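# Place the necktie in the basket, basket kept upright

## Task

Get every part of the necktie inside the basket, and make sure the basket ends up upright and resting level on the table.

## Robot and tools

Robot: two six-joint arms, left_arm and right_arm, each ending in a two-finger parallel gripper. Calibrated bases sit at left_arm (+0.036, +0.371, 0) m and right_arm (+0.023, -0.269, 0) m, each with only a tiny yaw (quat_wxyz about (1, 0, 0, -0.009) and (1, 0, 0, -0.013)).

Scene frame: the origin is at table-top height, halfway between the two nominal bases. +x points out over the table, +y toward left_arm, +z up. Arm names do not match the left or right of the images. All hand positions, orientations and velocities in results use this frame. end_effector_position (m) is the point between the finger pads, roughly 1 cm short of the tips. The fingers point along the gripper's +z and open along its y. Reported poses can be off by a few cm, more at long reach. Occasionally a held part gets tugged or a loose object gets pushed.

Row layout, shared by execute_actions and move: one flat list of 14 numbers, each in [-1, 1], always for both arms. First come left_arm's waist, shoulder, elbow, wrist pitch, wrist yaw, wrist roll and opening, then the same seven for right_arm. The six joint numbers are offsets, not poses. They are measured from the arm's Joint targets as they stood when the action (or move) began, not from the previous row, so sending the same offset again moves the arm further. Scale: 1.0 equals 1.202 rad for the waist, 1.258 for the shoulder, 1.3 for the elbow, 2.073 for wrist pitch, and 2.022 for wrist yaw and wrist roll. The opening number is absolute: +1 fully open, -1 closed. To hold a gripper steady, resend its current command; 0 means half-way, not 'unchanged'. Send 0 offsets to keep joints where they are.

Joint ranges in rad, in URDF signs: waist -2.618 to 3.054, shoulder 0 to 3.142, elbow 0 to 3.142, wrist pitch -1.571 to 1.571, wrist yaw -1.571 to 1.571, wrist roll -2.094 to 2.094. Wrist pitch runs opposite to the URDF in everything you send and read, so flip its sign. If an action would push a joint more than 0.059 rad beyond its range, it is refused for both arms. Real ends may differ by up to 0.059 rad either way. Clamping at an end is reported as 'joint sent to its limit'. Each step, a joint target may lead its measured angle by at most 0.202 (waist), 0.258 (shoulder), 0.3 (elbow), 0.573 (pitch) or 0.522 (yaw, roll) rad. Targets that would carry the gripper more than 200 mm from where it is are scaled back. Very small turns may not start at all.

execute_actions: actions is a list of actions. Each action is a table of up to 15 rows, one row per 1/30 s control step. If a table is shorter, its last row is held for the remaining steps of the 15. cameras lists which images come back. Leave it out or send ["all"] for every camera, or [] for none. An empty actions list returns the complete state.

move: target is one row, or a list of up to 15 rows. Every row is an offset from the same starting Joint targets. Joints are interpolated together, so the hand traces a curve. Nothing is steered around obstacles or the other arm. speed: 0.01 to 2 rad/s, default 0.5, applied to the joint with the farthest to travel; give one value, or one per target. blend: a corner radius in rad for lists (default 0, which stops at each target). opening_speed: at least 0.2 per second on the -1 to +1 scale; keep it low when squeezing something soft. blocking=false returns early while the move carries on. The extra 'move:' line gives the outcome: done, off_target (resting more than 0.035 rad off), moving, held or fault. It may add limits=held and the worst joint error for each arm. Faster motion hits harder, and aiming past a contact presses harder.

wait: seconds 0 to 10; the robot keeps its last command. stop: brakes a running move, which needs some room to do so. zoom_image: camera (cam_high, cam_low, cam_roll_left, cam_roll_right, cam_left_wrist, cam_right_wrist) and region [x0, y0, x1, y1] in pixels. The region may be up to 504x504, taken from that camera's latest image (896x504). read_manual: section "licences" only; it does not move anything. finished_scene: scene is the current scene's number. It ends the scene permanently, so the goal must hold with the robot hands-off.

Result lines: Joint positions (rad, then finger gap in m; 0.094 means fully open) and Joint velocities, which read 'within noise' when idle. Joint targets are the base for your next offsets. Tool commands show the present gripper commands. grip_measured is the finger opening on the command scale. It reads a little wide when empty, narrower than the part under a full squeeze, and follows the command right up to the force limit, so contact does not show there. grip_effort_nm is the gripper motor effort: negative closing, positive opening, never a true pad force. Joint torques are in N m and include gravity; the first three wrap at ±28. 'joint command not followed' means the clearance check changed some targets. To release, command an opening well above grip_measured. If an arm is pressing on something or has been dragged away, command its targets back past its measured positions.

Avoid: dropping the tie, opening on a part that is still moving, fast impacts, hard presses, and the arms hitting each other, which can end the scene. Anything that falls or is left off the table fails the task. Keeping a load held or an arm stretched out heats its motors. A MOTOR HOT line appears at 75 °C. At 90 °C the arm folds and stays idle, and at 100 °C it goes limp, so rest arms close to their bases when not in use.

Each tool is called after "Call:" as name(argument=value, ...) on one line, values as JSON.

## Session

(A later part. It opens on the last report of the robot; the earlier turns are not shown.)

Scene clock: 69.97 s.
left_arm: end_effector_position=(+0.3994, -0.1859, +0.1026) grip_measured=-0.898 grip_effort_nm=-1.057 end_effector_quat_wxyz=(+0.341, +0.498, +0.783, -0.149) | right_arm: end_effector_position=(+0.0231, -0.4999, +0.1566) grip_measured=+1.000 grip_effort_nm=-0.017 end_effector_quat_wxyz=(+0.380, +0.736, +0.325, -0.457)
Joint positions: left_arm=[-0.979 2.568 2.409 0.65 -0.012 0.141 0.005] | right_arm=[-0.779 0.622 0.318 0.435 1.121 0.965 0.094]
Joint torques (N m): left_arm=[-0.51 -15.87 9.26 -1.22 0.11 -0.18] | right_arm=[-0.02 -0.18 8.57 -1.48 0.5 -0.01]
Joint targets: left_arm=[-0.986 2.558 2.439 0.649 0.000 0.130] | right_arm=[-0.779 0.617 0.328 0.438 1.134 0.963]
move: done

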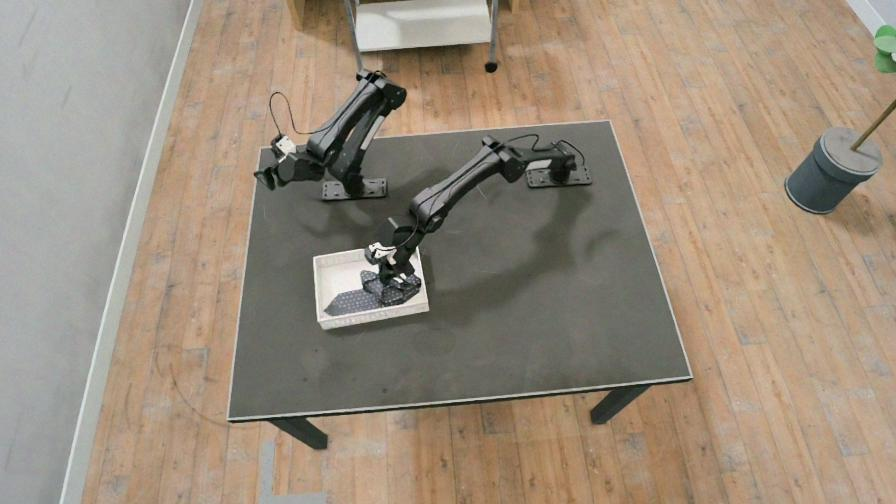

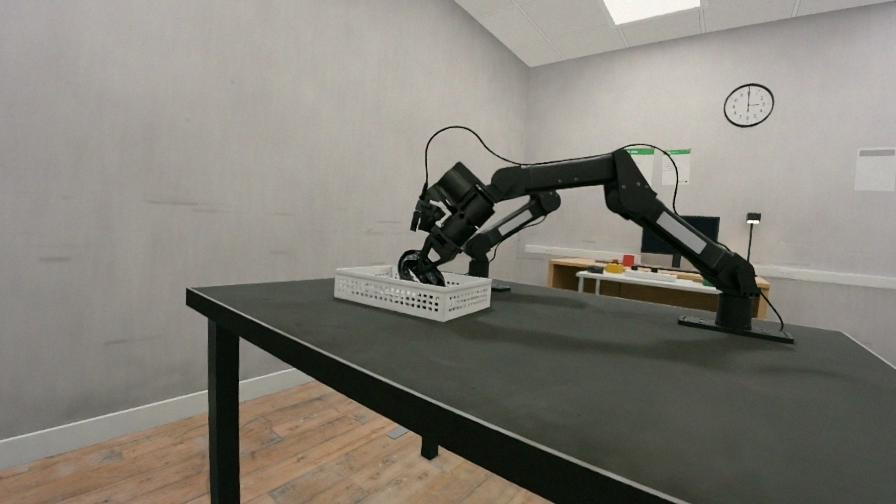

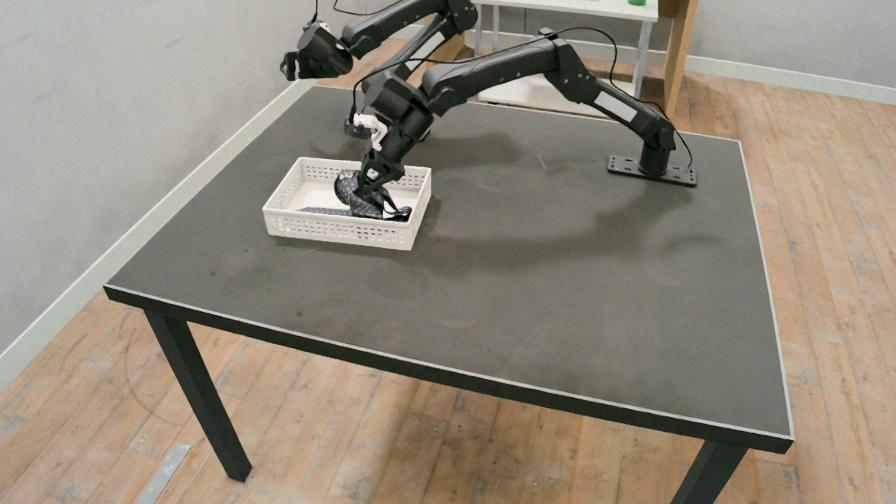

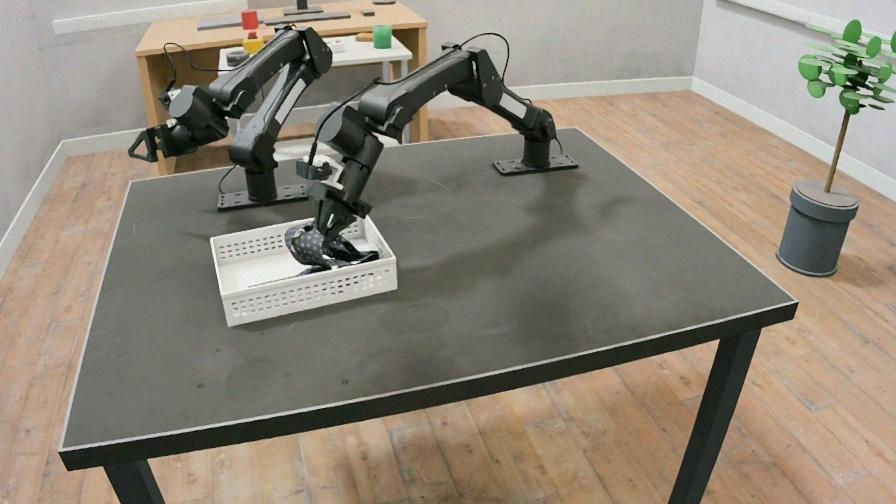

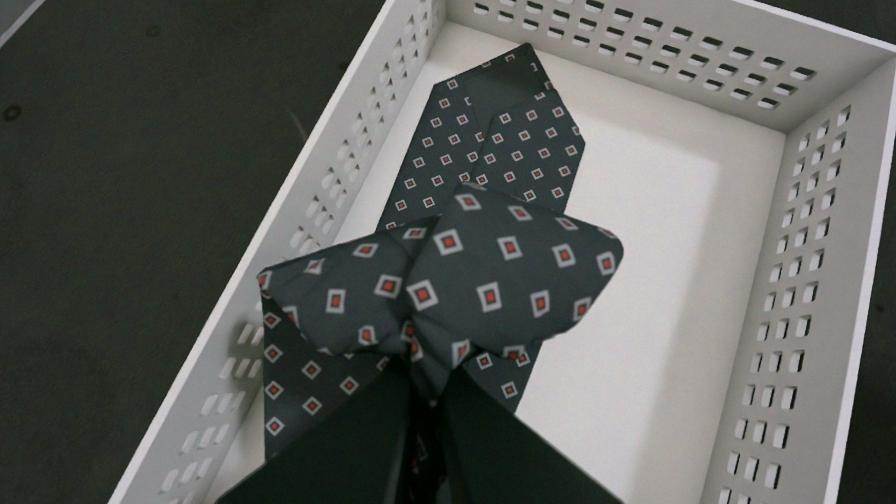

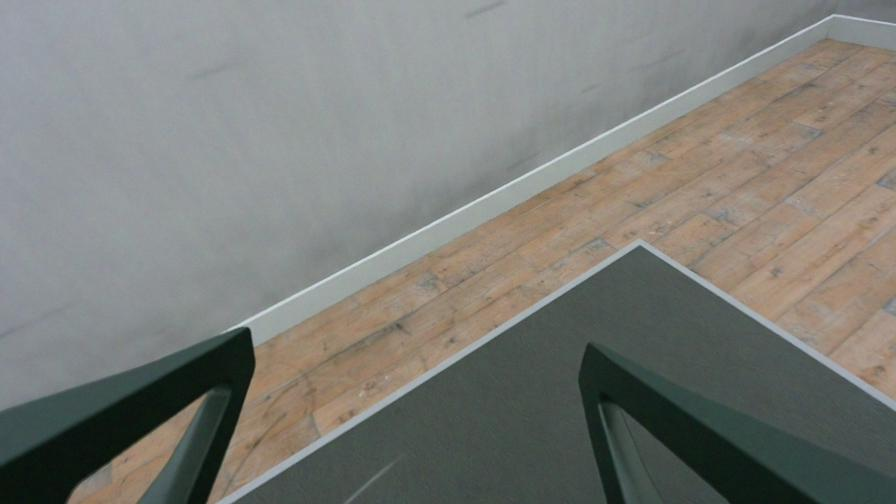

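Call:
move(target=[0, 0.035, 0, 0.02, 0, 0, -1, 0, 0, 0, 0, 0, 0, 1], speed=0.2, cameras=["cam_left_wrist", "cam_roll_right"])

Call:
move(target=[0, 0, 0, 0, 0, 0, 0.3, 0, 0, 0, 0, 0, 0, 1], opening_speed=1.5, cameras=["cam_left_wrist", "cam_roll_right"])

Scene clock: 71.90 s.
move: done
Images, in order: cam_roll_right, cam_left_wrist.

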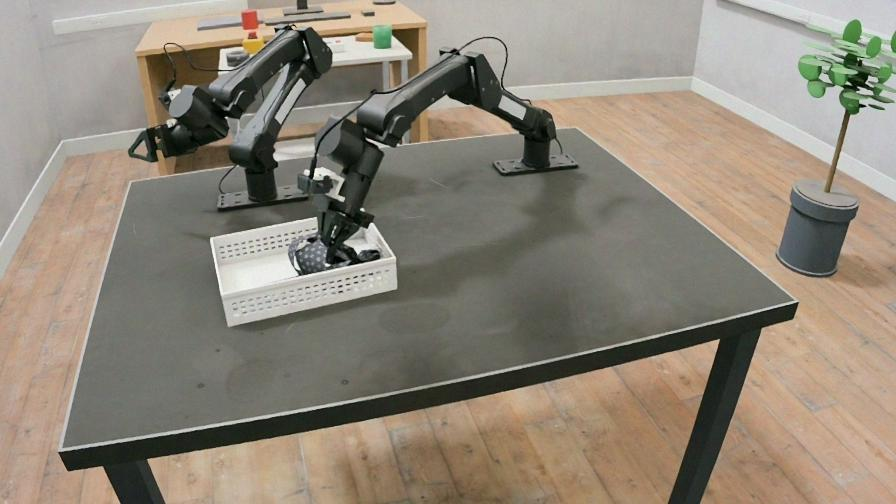

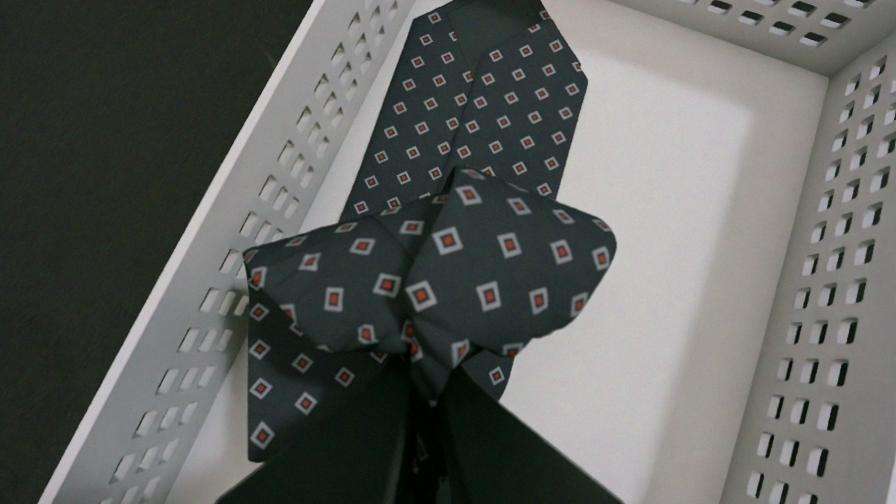

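Scene clock: 73.00 s.
left_arm: end_effector_position=(+0.3953, -0.1795, +0.0770) grip_measured=+0.297 grip_effort_nm=0.110 end_effector_quat_wxyz=(+0.312, +0.504, +0.793, -0.136) | right_arm: end_effector_position=(+0.0231, -0.4999, +0.1566) grip_measured=+1.000 grip_effort_nm=-0.017 end_effector_quat_wxyz=(+0.380, +0.736, +0.325, -0.457)
Joint positions: left_arm=[-0.979 2.598 2.409 0.686 -0.012 0.14 0.061] | right_arm=[-0.779 0.622 0.318 0.435 1.121 0.965 0.094]
Joint torques (N m): left_arm=[-0.5 -14.86 9.2 -1.1 0.11 -0.12] | right_arm=[0.05 -0.2 8.57 -1.45 0.52 0]
Motor temperatures (°C): left_arm=[21 41 34 32 21 24 23] | right_arm=[25 27 31 32 27 24 22]
Joint targets: left_arm=[-0.986 2.602 2.439 0.691 0.000 0.130] | right_arm=[-0.779 0.617 0.328 0.438 1.134 0.963]
move: done
Images, in order: cam_roll_right, cam_left_wrist.

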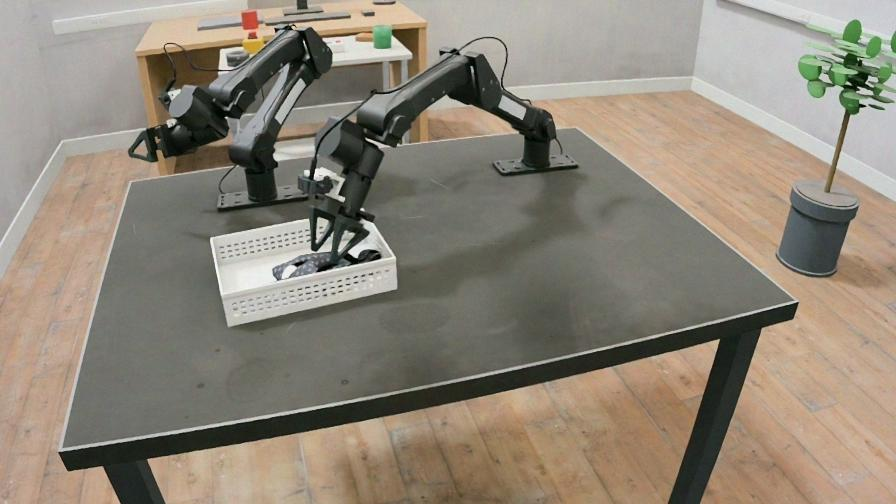

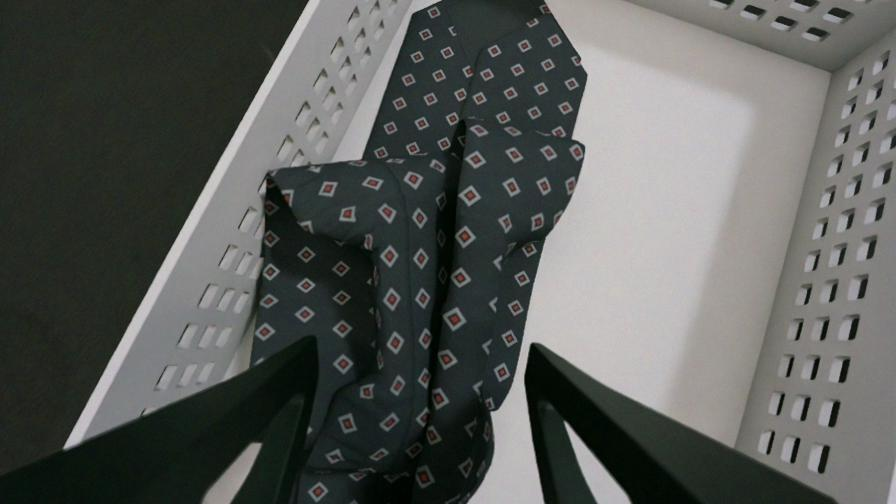

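Call:
move(target=[0, -0.16, 0, -0.08, 0, 0, 0.3, 0, 0, 0, 0, 0, 0, 1], speed=0.6)

Scene clock: 74.63 s.
left_arm: end_effector_position=(+0.4058, -0.1957, +0.2262) grip_measured=+0.297 grip_effort_nm=0.115 end_effector_quat_wxyz=(+0.451, +0.466, +0.735, -0.200) | right_arm: end_effector_position=(+0.0231, -0.4999, +0.1566) grip_measured=+1.000 grip_effort_nm=-0.017 end_effector_quat_wxyz=(+0.380, +0.736, +0.325, -0.457)
Joint positions: left_arm=[-0.979 2.419 2.422 0.541 -0.012 0.14 0.061] | right_arm=[-0.779 0.622 0.318 0.435 1.121 0.965 0.094]
Joint torques (N m): left_arm=[-0.5 -15.98 8.29 -1.59 0.11 -0.13] | right_arm=[0.01 -0.14 8.62 -1.46 0.51 -0.02]
Joint targets: left_arm=[-0.986 2.401 2.439 0.525 0.000 0.130] | right_arm=[-0.779 0.617 0.328 0.438 1.134 0.963]
move: done

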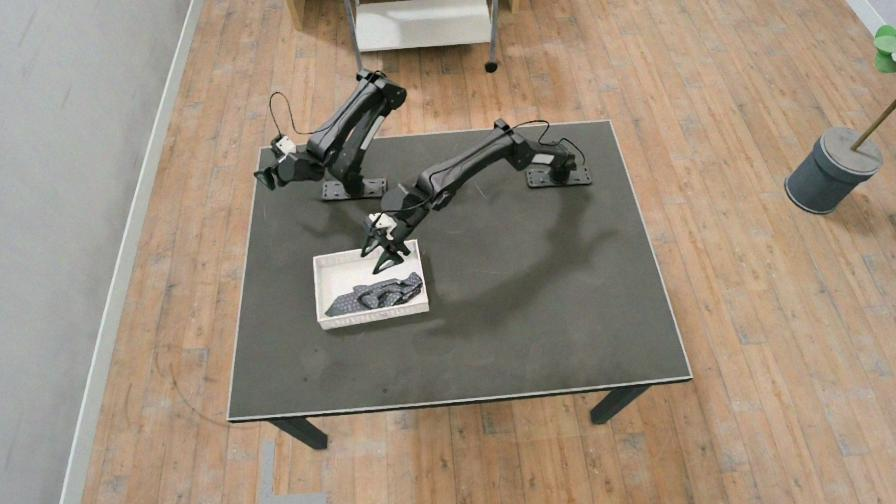

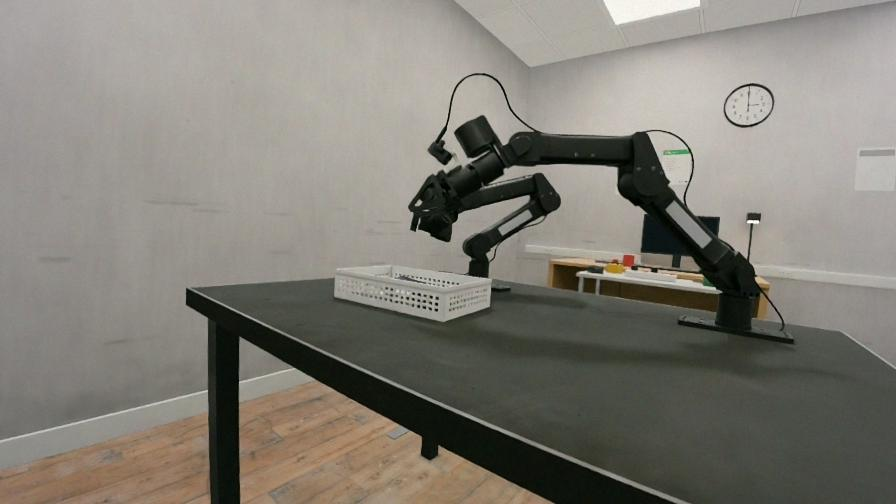

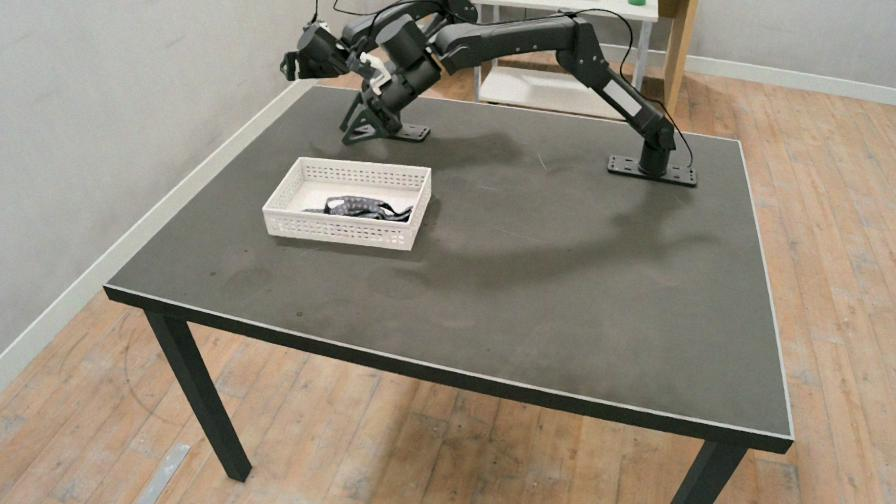

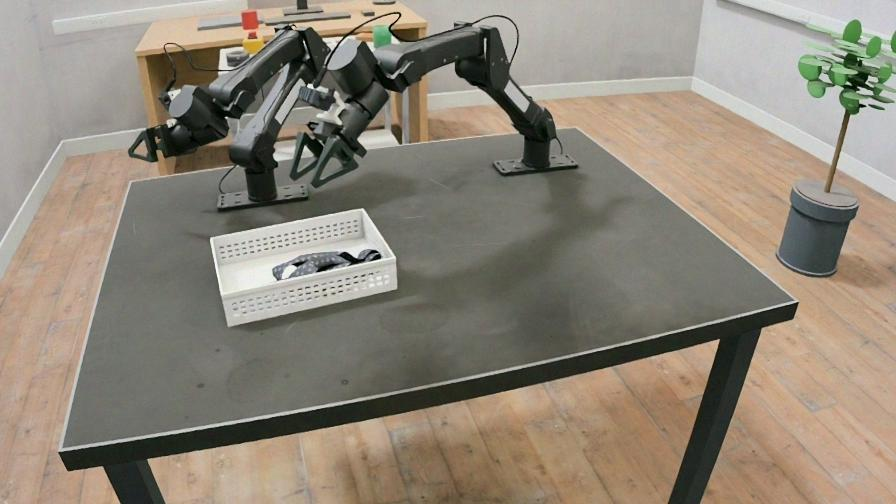

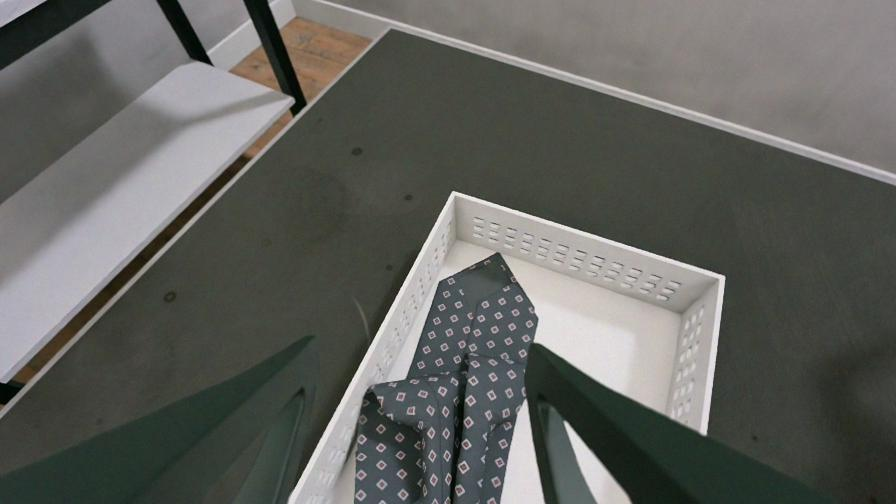

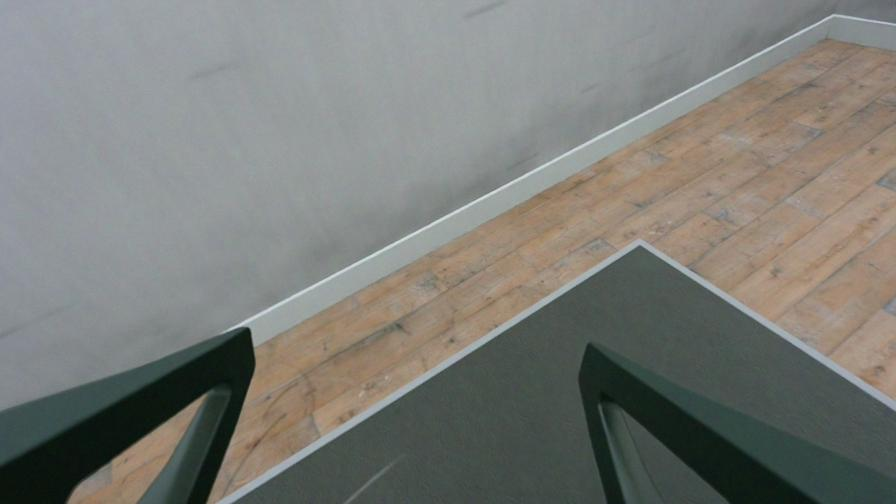

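Call:
move(target=[[0.5166, -0.9587, -1.0, 0.3493, 0, 0.634, -1, 0, 0, 0, 0, 0, 0, -1], [0.5166, -0.9587, -1.0, 0.3493, 0, 0.634, -1, 0.8977, 0.6224, 0.7477, 0.3676, -0.5608, -0.1795, -1]], speed=1.0, cameras=["cam_high"])

Scene clock: 90.17 s.
left_arm: end_effector_position=(+0.2606, +0.2810, +0.1710) grip_measured=-0.986 grip_effort_nm=-0.764 end_effector_quat_wxyz=(+0.118, +0.773, +0.619, +0.069) | right_arm: end_effector_position=(+0.2975, -0.1935, +0.1673) grip_measured=-0.992 grip_effort_nm=-0.457 end_effector_quat_wxyz=(+0.116, +0.167, +0.978, +0.051)
Joint positions: left_arm=[-0.37 1.208 1.146 1.234 -0.006 1.405 0.001] | right_arm=[0.297 1.388 1.266 1.194 0.007 0.607 0]
Joint torques (N m): left_arm=[0.5 -4.29 5.57 -0.45 0.06 0.07] | right_arm=[0.29 -4.48 10.18 -0.8 -0.09 -0.07]
Motor temperatures (°C): left_arm=[21 47 34 33 21 24 22] | right_arm=[25 26 32 32 27 23 22]
Heat: left arm: 47 °C; right arm: 32 °C.
Joint targets: left_arm=[-0.365 1.195 1.139 1.249 0.000 1.412] | right_arm=[0.300 1.400 1.300 1.201 0.000 0.600]
move: done
Images, in order: cam_high.

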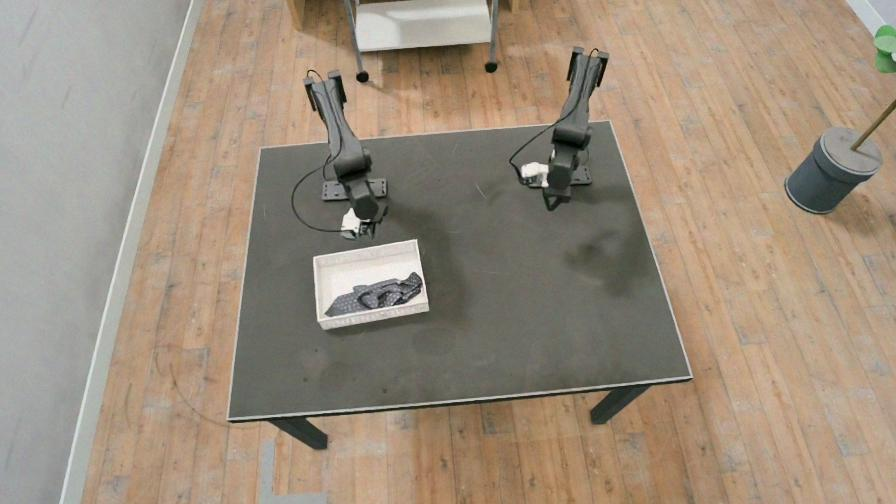

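Call:
move(target=[0.6364, 0.4334, -0.0042, -0.1374, 0, -0.6983, -1, 0.5824, 0.54, 0.351, 0.0226, 0, -0.2967, -1], speed=1.0, cameras=["cam_high", "cam_low"])

Call:
zoom_image(camera="cam_high", region=[420, 200, 670, 340])

Scene clock: 94.70 s.
left_arm: end_effector_position=(+0.3092, +0.4832, +0.0408) grip_measured=-0.986 grip_effort_nm=-0.769 end_effector_quat_wxyz=(-0.010, -0.186, +0.983, +0.001) | right_arm: end_effector_position=(+0.2426, +0.0571, +0.0800) grip_measured=-0.992 grip_effort_nm=-0.452 end_effector_quat_wxyz=(-0.001, -0.467, +0.884, -0.003)
Joint positions: left_arm=[0.402 1.742 1.138 0.987 -0.006 0.01 0.001] | right_arm=[1.004 2.058 1.725 1.241 0.004 0.006 0]
Joint torques (N m): left_arm=[-0.09 -7.47 5.07 -0.32 0.07 -0.11] | right_arm=[-0.4 -9.74 9.48 -0.3 -0.04 -0.05]
Joint targets: left_arm=[0.400 1.740 1.134 0.964 0.000 0.000] | right_arm=[1.000 2.079 1.756 1.247 0.000 0.000]
move: done
Images, in order: cam_high, cam_low.

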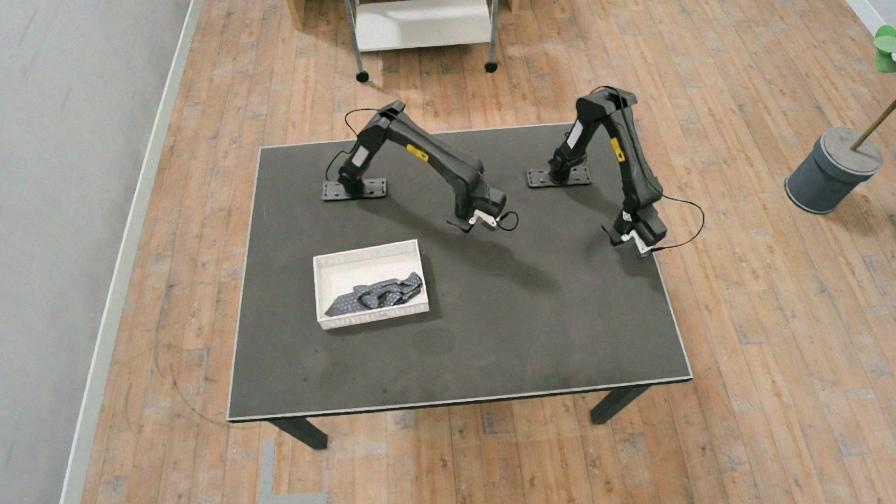

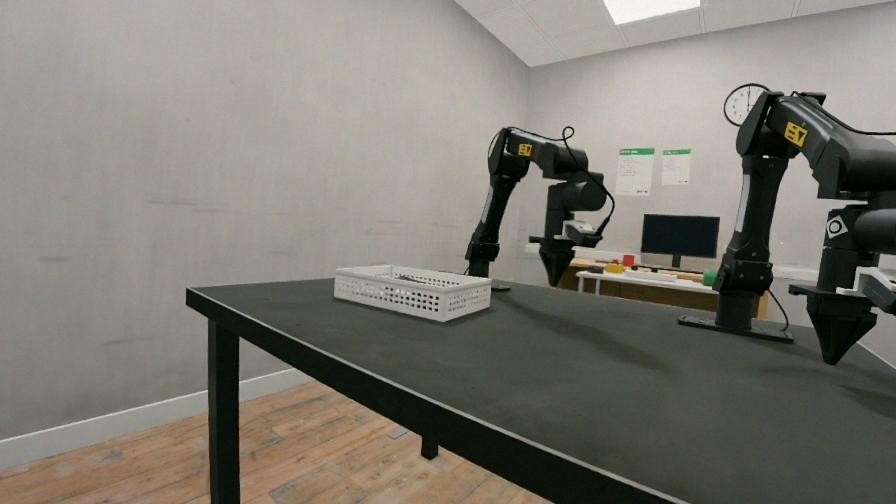

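Scaled by 2.016 from the camera's 896x504 image, which has a finer 1280x720 frame.

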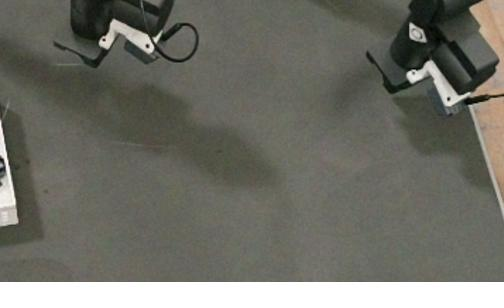

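Call:
move(target=[0, 0, 0, 0, 0, 0, -1, 0, 0.037, -0.1312, -0.1044, 0, 0, -1], speed=0.2, cameras=["cam_right_wrist", "cam_low"])

Scene clock: 97.63 s.
left_arm: end_effector_position=(+0.3093, +0.4832, +0.0408) grip_measured=-0.986 grip_effort_nm=-0.759 end_effector_quat_wxyz=(-0.010, -0.186, +0.982, +0.001) | right_arm: end_effector_position=(+0.2471, +0.0639, +0.0321) grip_measured=-0.992 grip_effort_nm=-0.452 end_effector_quat_wxyz=(+0.010, -0.467, +0.884, +0.003)
Joint positions: left_arm=[0.402 1.742 1.138 0.987 -0.006 0.01 0.001] | right_arm=[1.004 2.101 1.596 1.046 0.004 0.006 0]
Joint torques (N m): left_arm=[-0.08 -7.47 5.07 -0.32 0.06 -0.13] | right_arm=[-0.35 -9.68 5.71 -0.55 -0.06 -0.05]
Joint targets: left_arm=[0.400 1.740 1.134 0.964 0.000 0.000] | right_arm=[1.000 2.126 1.586 1.031 0.000 0.000]
move: done
Images, in order: cam_low, cam_right_wrist.

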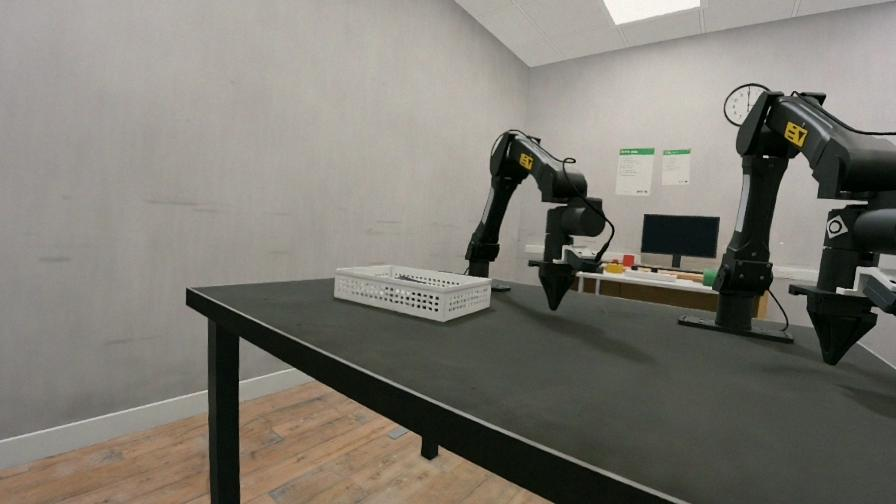

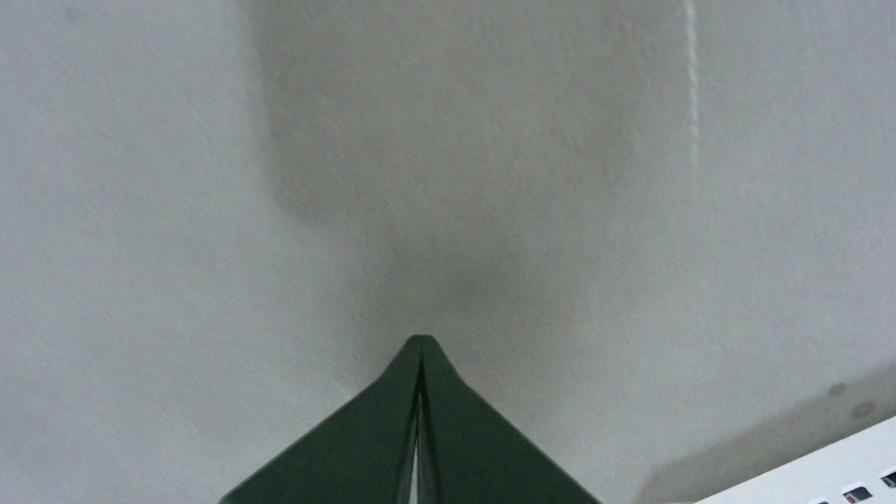

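Call:
move(target=[0, 0, 0, 0, 0, 0, -1, 0, 0.0091, -0.0173, -0.0164, 0, 0, -1], speed=0.1, cameras=["cam_right_wrist"])

Call:
zoom_image(camera="cam_right_wrist", region=[300, 200, 560, 460])

Scene clock: 99.90 s.
left_arm: end_effector_position=(+0.3093, +0.4832, +0.0408) grip_measured=-0.986 grip_effort_nm=-0.764 end_effector_quat_wxyz=(-0.010, -0.186, +0.982, +0.001) | right_arm: end_effector_position=(+0.2476, +0.0645, +0.0233) grip_measured=-0.992 grip_effort_nm=-0.452 end_effector_quat_wxyz=(+0.011, -0.467, +0.884, +0.004)
Joint positions: left_arm=[0.402 1.742 1.138 0.987 -0.006 0.01 0.001] | right_arm=[1.004 2.11 1.575 1.012 0.004 0.006 0]
Joint torques (N m): left_arm=[-0.09 -7.49 5.07 -0.32 0.07 -0.13] | right_arm=[-0.34 -9.5 5.5 -0.57 -0.05 -0.06]
Motor temperatures (°C): left_arm=[21 42 33 32 21 24 23] | right_arm=[25 28 32 30 26 23 22]
Heat: left arm: 42 °C; right arm: 32 °C.
Joint targets: left_arm=[0.400 1.740 1.134 0.964 0.000 0.000] | right_arm=[1.000 2.137 1.563 0.997 0.000 0.000]
move: done
Images, in order: cam_right_wrist.

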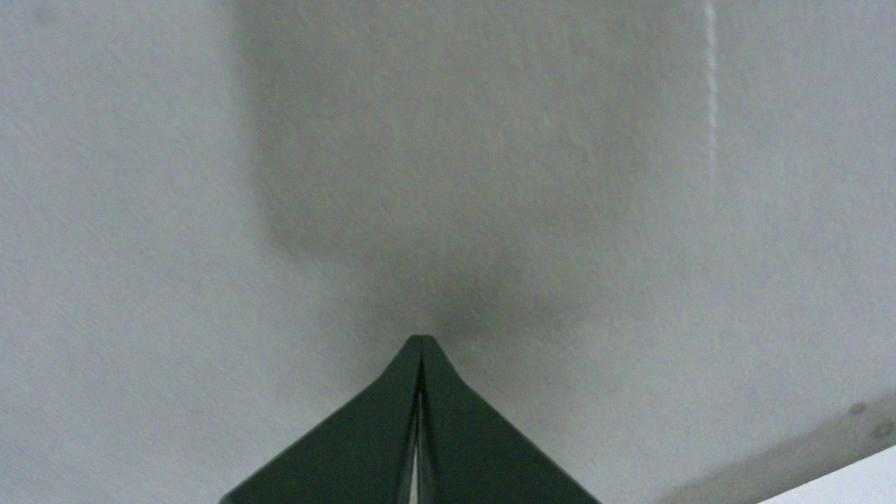

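Scaled by 1.938 from the camera's 896x504 image, which has a finer 1280x720 frame.

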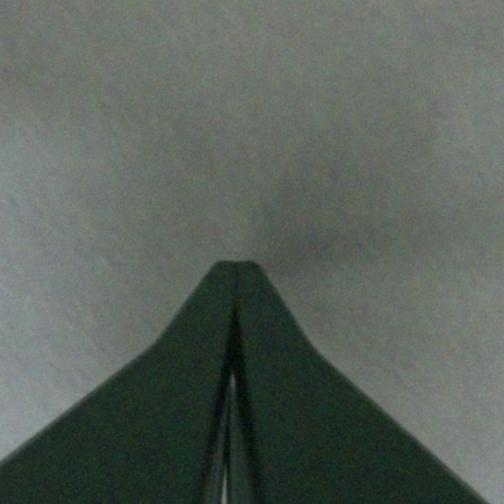

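Call:
move(target=[0, 0, 0, 0, 0, 0, -1, 0, 0.0091, -0.0173, -0.0164, 0, 0, -1], speed=0.1, cameras=["cam_right_wrist"])

Scene clock: 101.20 s.
left_arm: end_effector_position=(+0.3093, +0.4832, +0.0408) grip_measured=-0.986 grip_effort_nm=-0.769 end_effector_quat_wxyz=(-0.010, -0.186, +0.982, +0.001) | right_arm: end_effector_position=(+0.2477, +0.0647, +0.0153) grip_measured=-0.992 grip_effort_nm=-0.452 end_effector_quat_wxyz=(+0.012, -0.467, +0.884, +0.004)
Joint positions: left_arm=[0.402 1.742 1.138 0.987 -0.006 0.01 0.001] | right_arm=[1.004 2.119 1.555 0.982 0.004 0.006 0]
Joint torques (N m): left_arm=[-0.09 -7.49 5.05 -0.32 0.06 -0.12] | right_arm=[-0.32 -9.4 5.22 -0.63 -0.08 -0.05]
Joint targets: left_arm=[0.400 1.740 1.134 0.964 0.000 0.000] | right_arm=[1.000 2.149 1.541 0.963 0.000 0.000]
move: done
Images, in order: cam_right_wrist.

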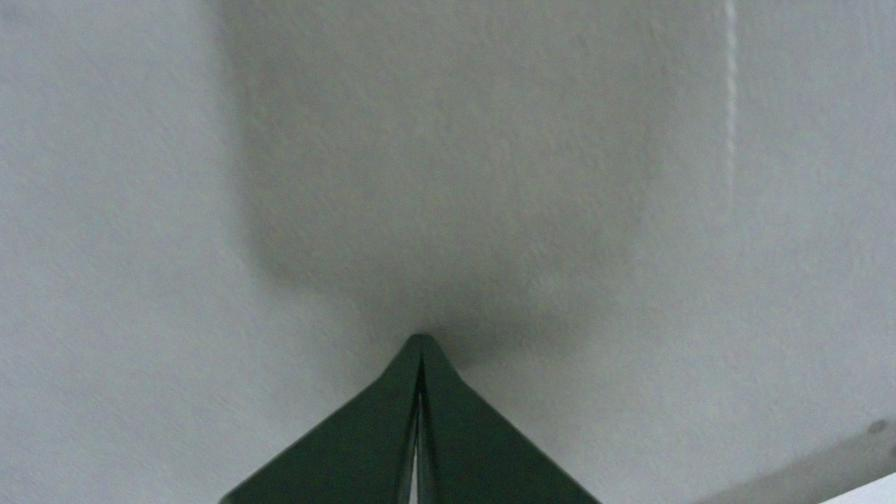

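Shadow closing in. A bit more.

Call:
move(target=[0, 0, 0, 0, 0, 0, -1, 0, 0.0091, -0.0173, -0.0164, 0, 0, -1], speed=0.1, cameras=["cam_right_wrist"])

Scene clock: 102.57 s.
left_arm: end_effector_position=(+0.3093, +0.4832, +0.0408) grip_measured=-0.986 grip_effort_nm=-0.764 end_effector_quat_wxyz=(-0.010, -0.186, +0.982, +0.001) | right_arm: end_effector_position=(+0.2474, +0.0642, +0.0140) grip_measured=-0.992 grip_effort_nm=-0.452 end_effector_quat_wxyz=(+0.012, -0.467, +0.884, +0.004)
Joint positions: left_arm=[0.402 1.742 1.138 0.987 -0.006 0.01 0.001] | right_arm=[1.004 2.119 1.549 0.977 0.004 0.006 0]
Joint torques (N m): left_arm=[-0.09 -7.49 5.08 -0.32 0.07 -0.13] | right_arm=[-0.34 -8.42 3.79 -0.94 -0.06 -0.05]
Joint targets: left_arm=[0.400 1.740 1.134 0.964 0.000 0.000] | right_arm=[1.000 2.160 1.518 0.929 0.000 0.000]
move: off_target (right_arm); right_arm: the wrist pitch is farthest, 0.048 rad from its target
Images, in order: cam_right_wrist.

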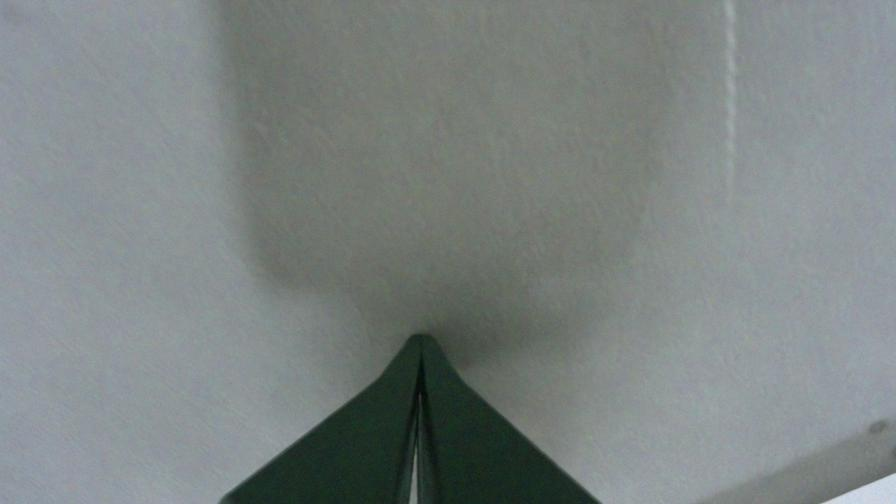

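Call:
finished_scene(scene=1)

The scene is finished: the task was done.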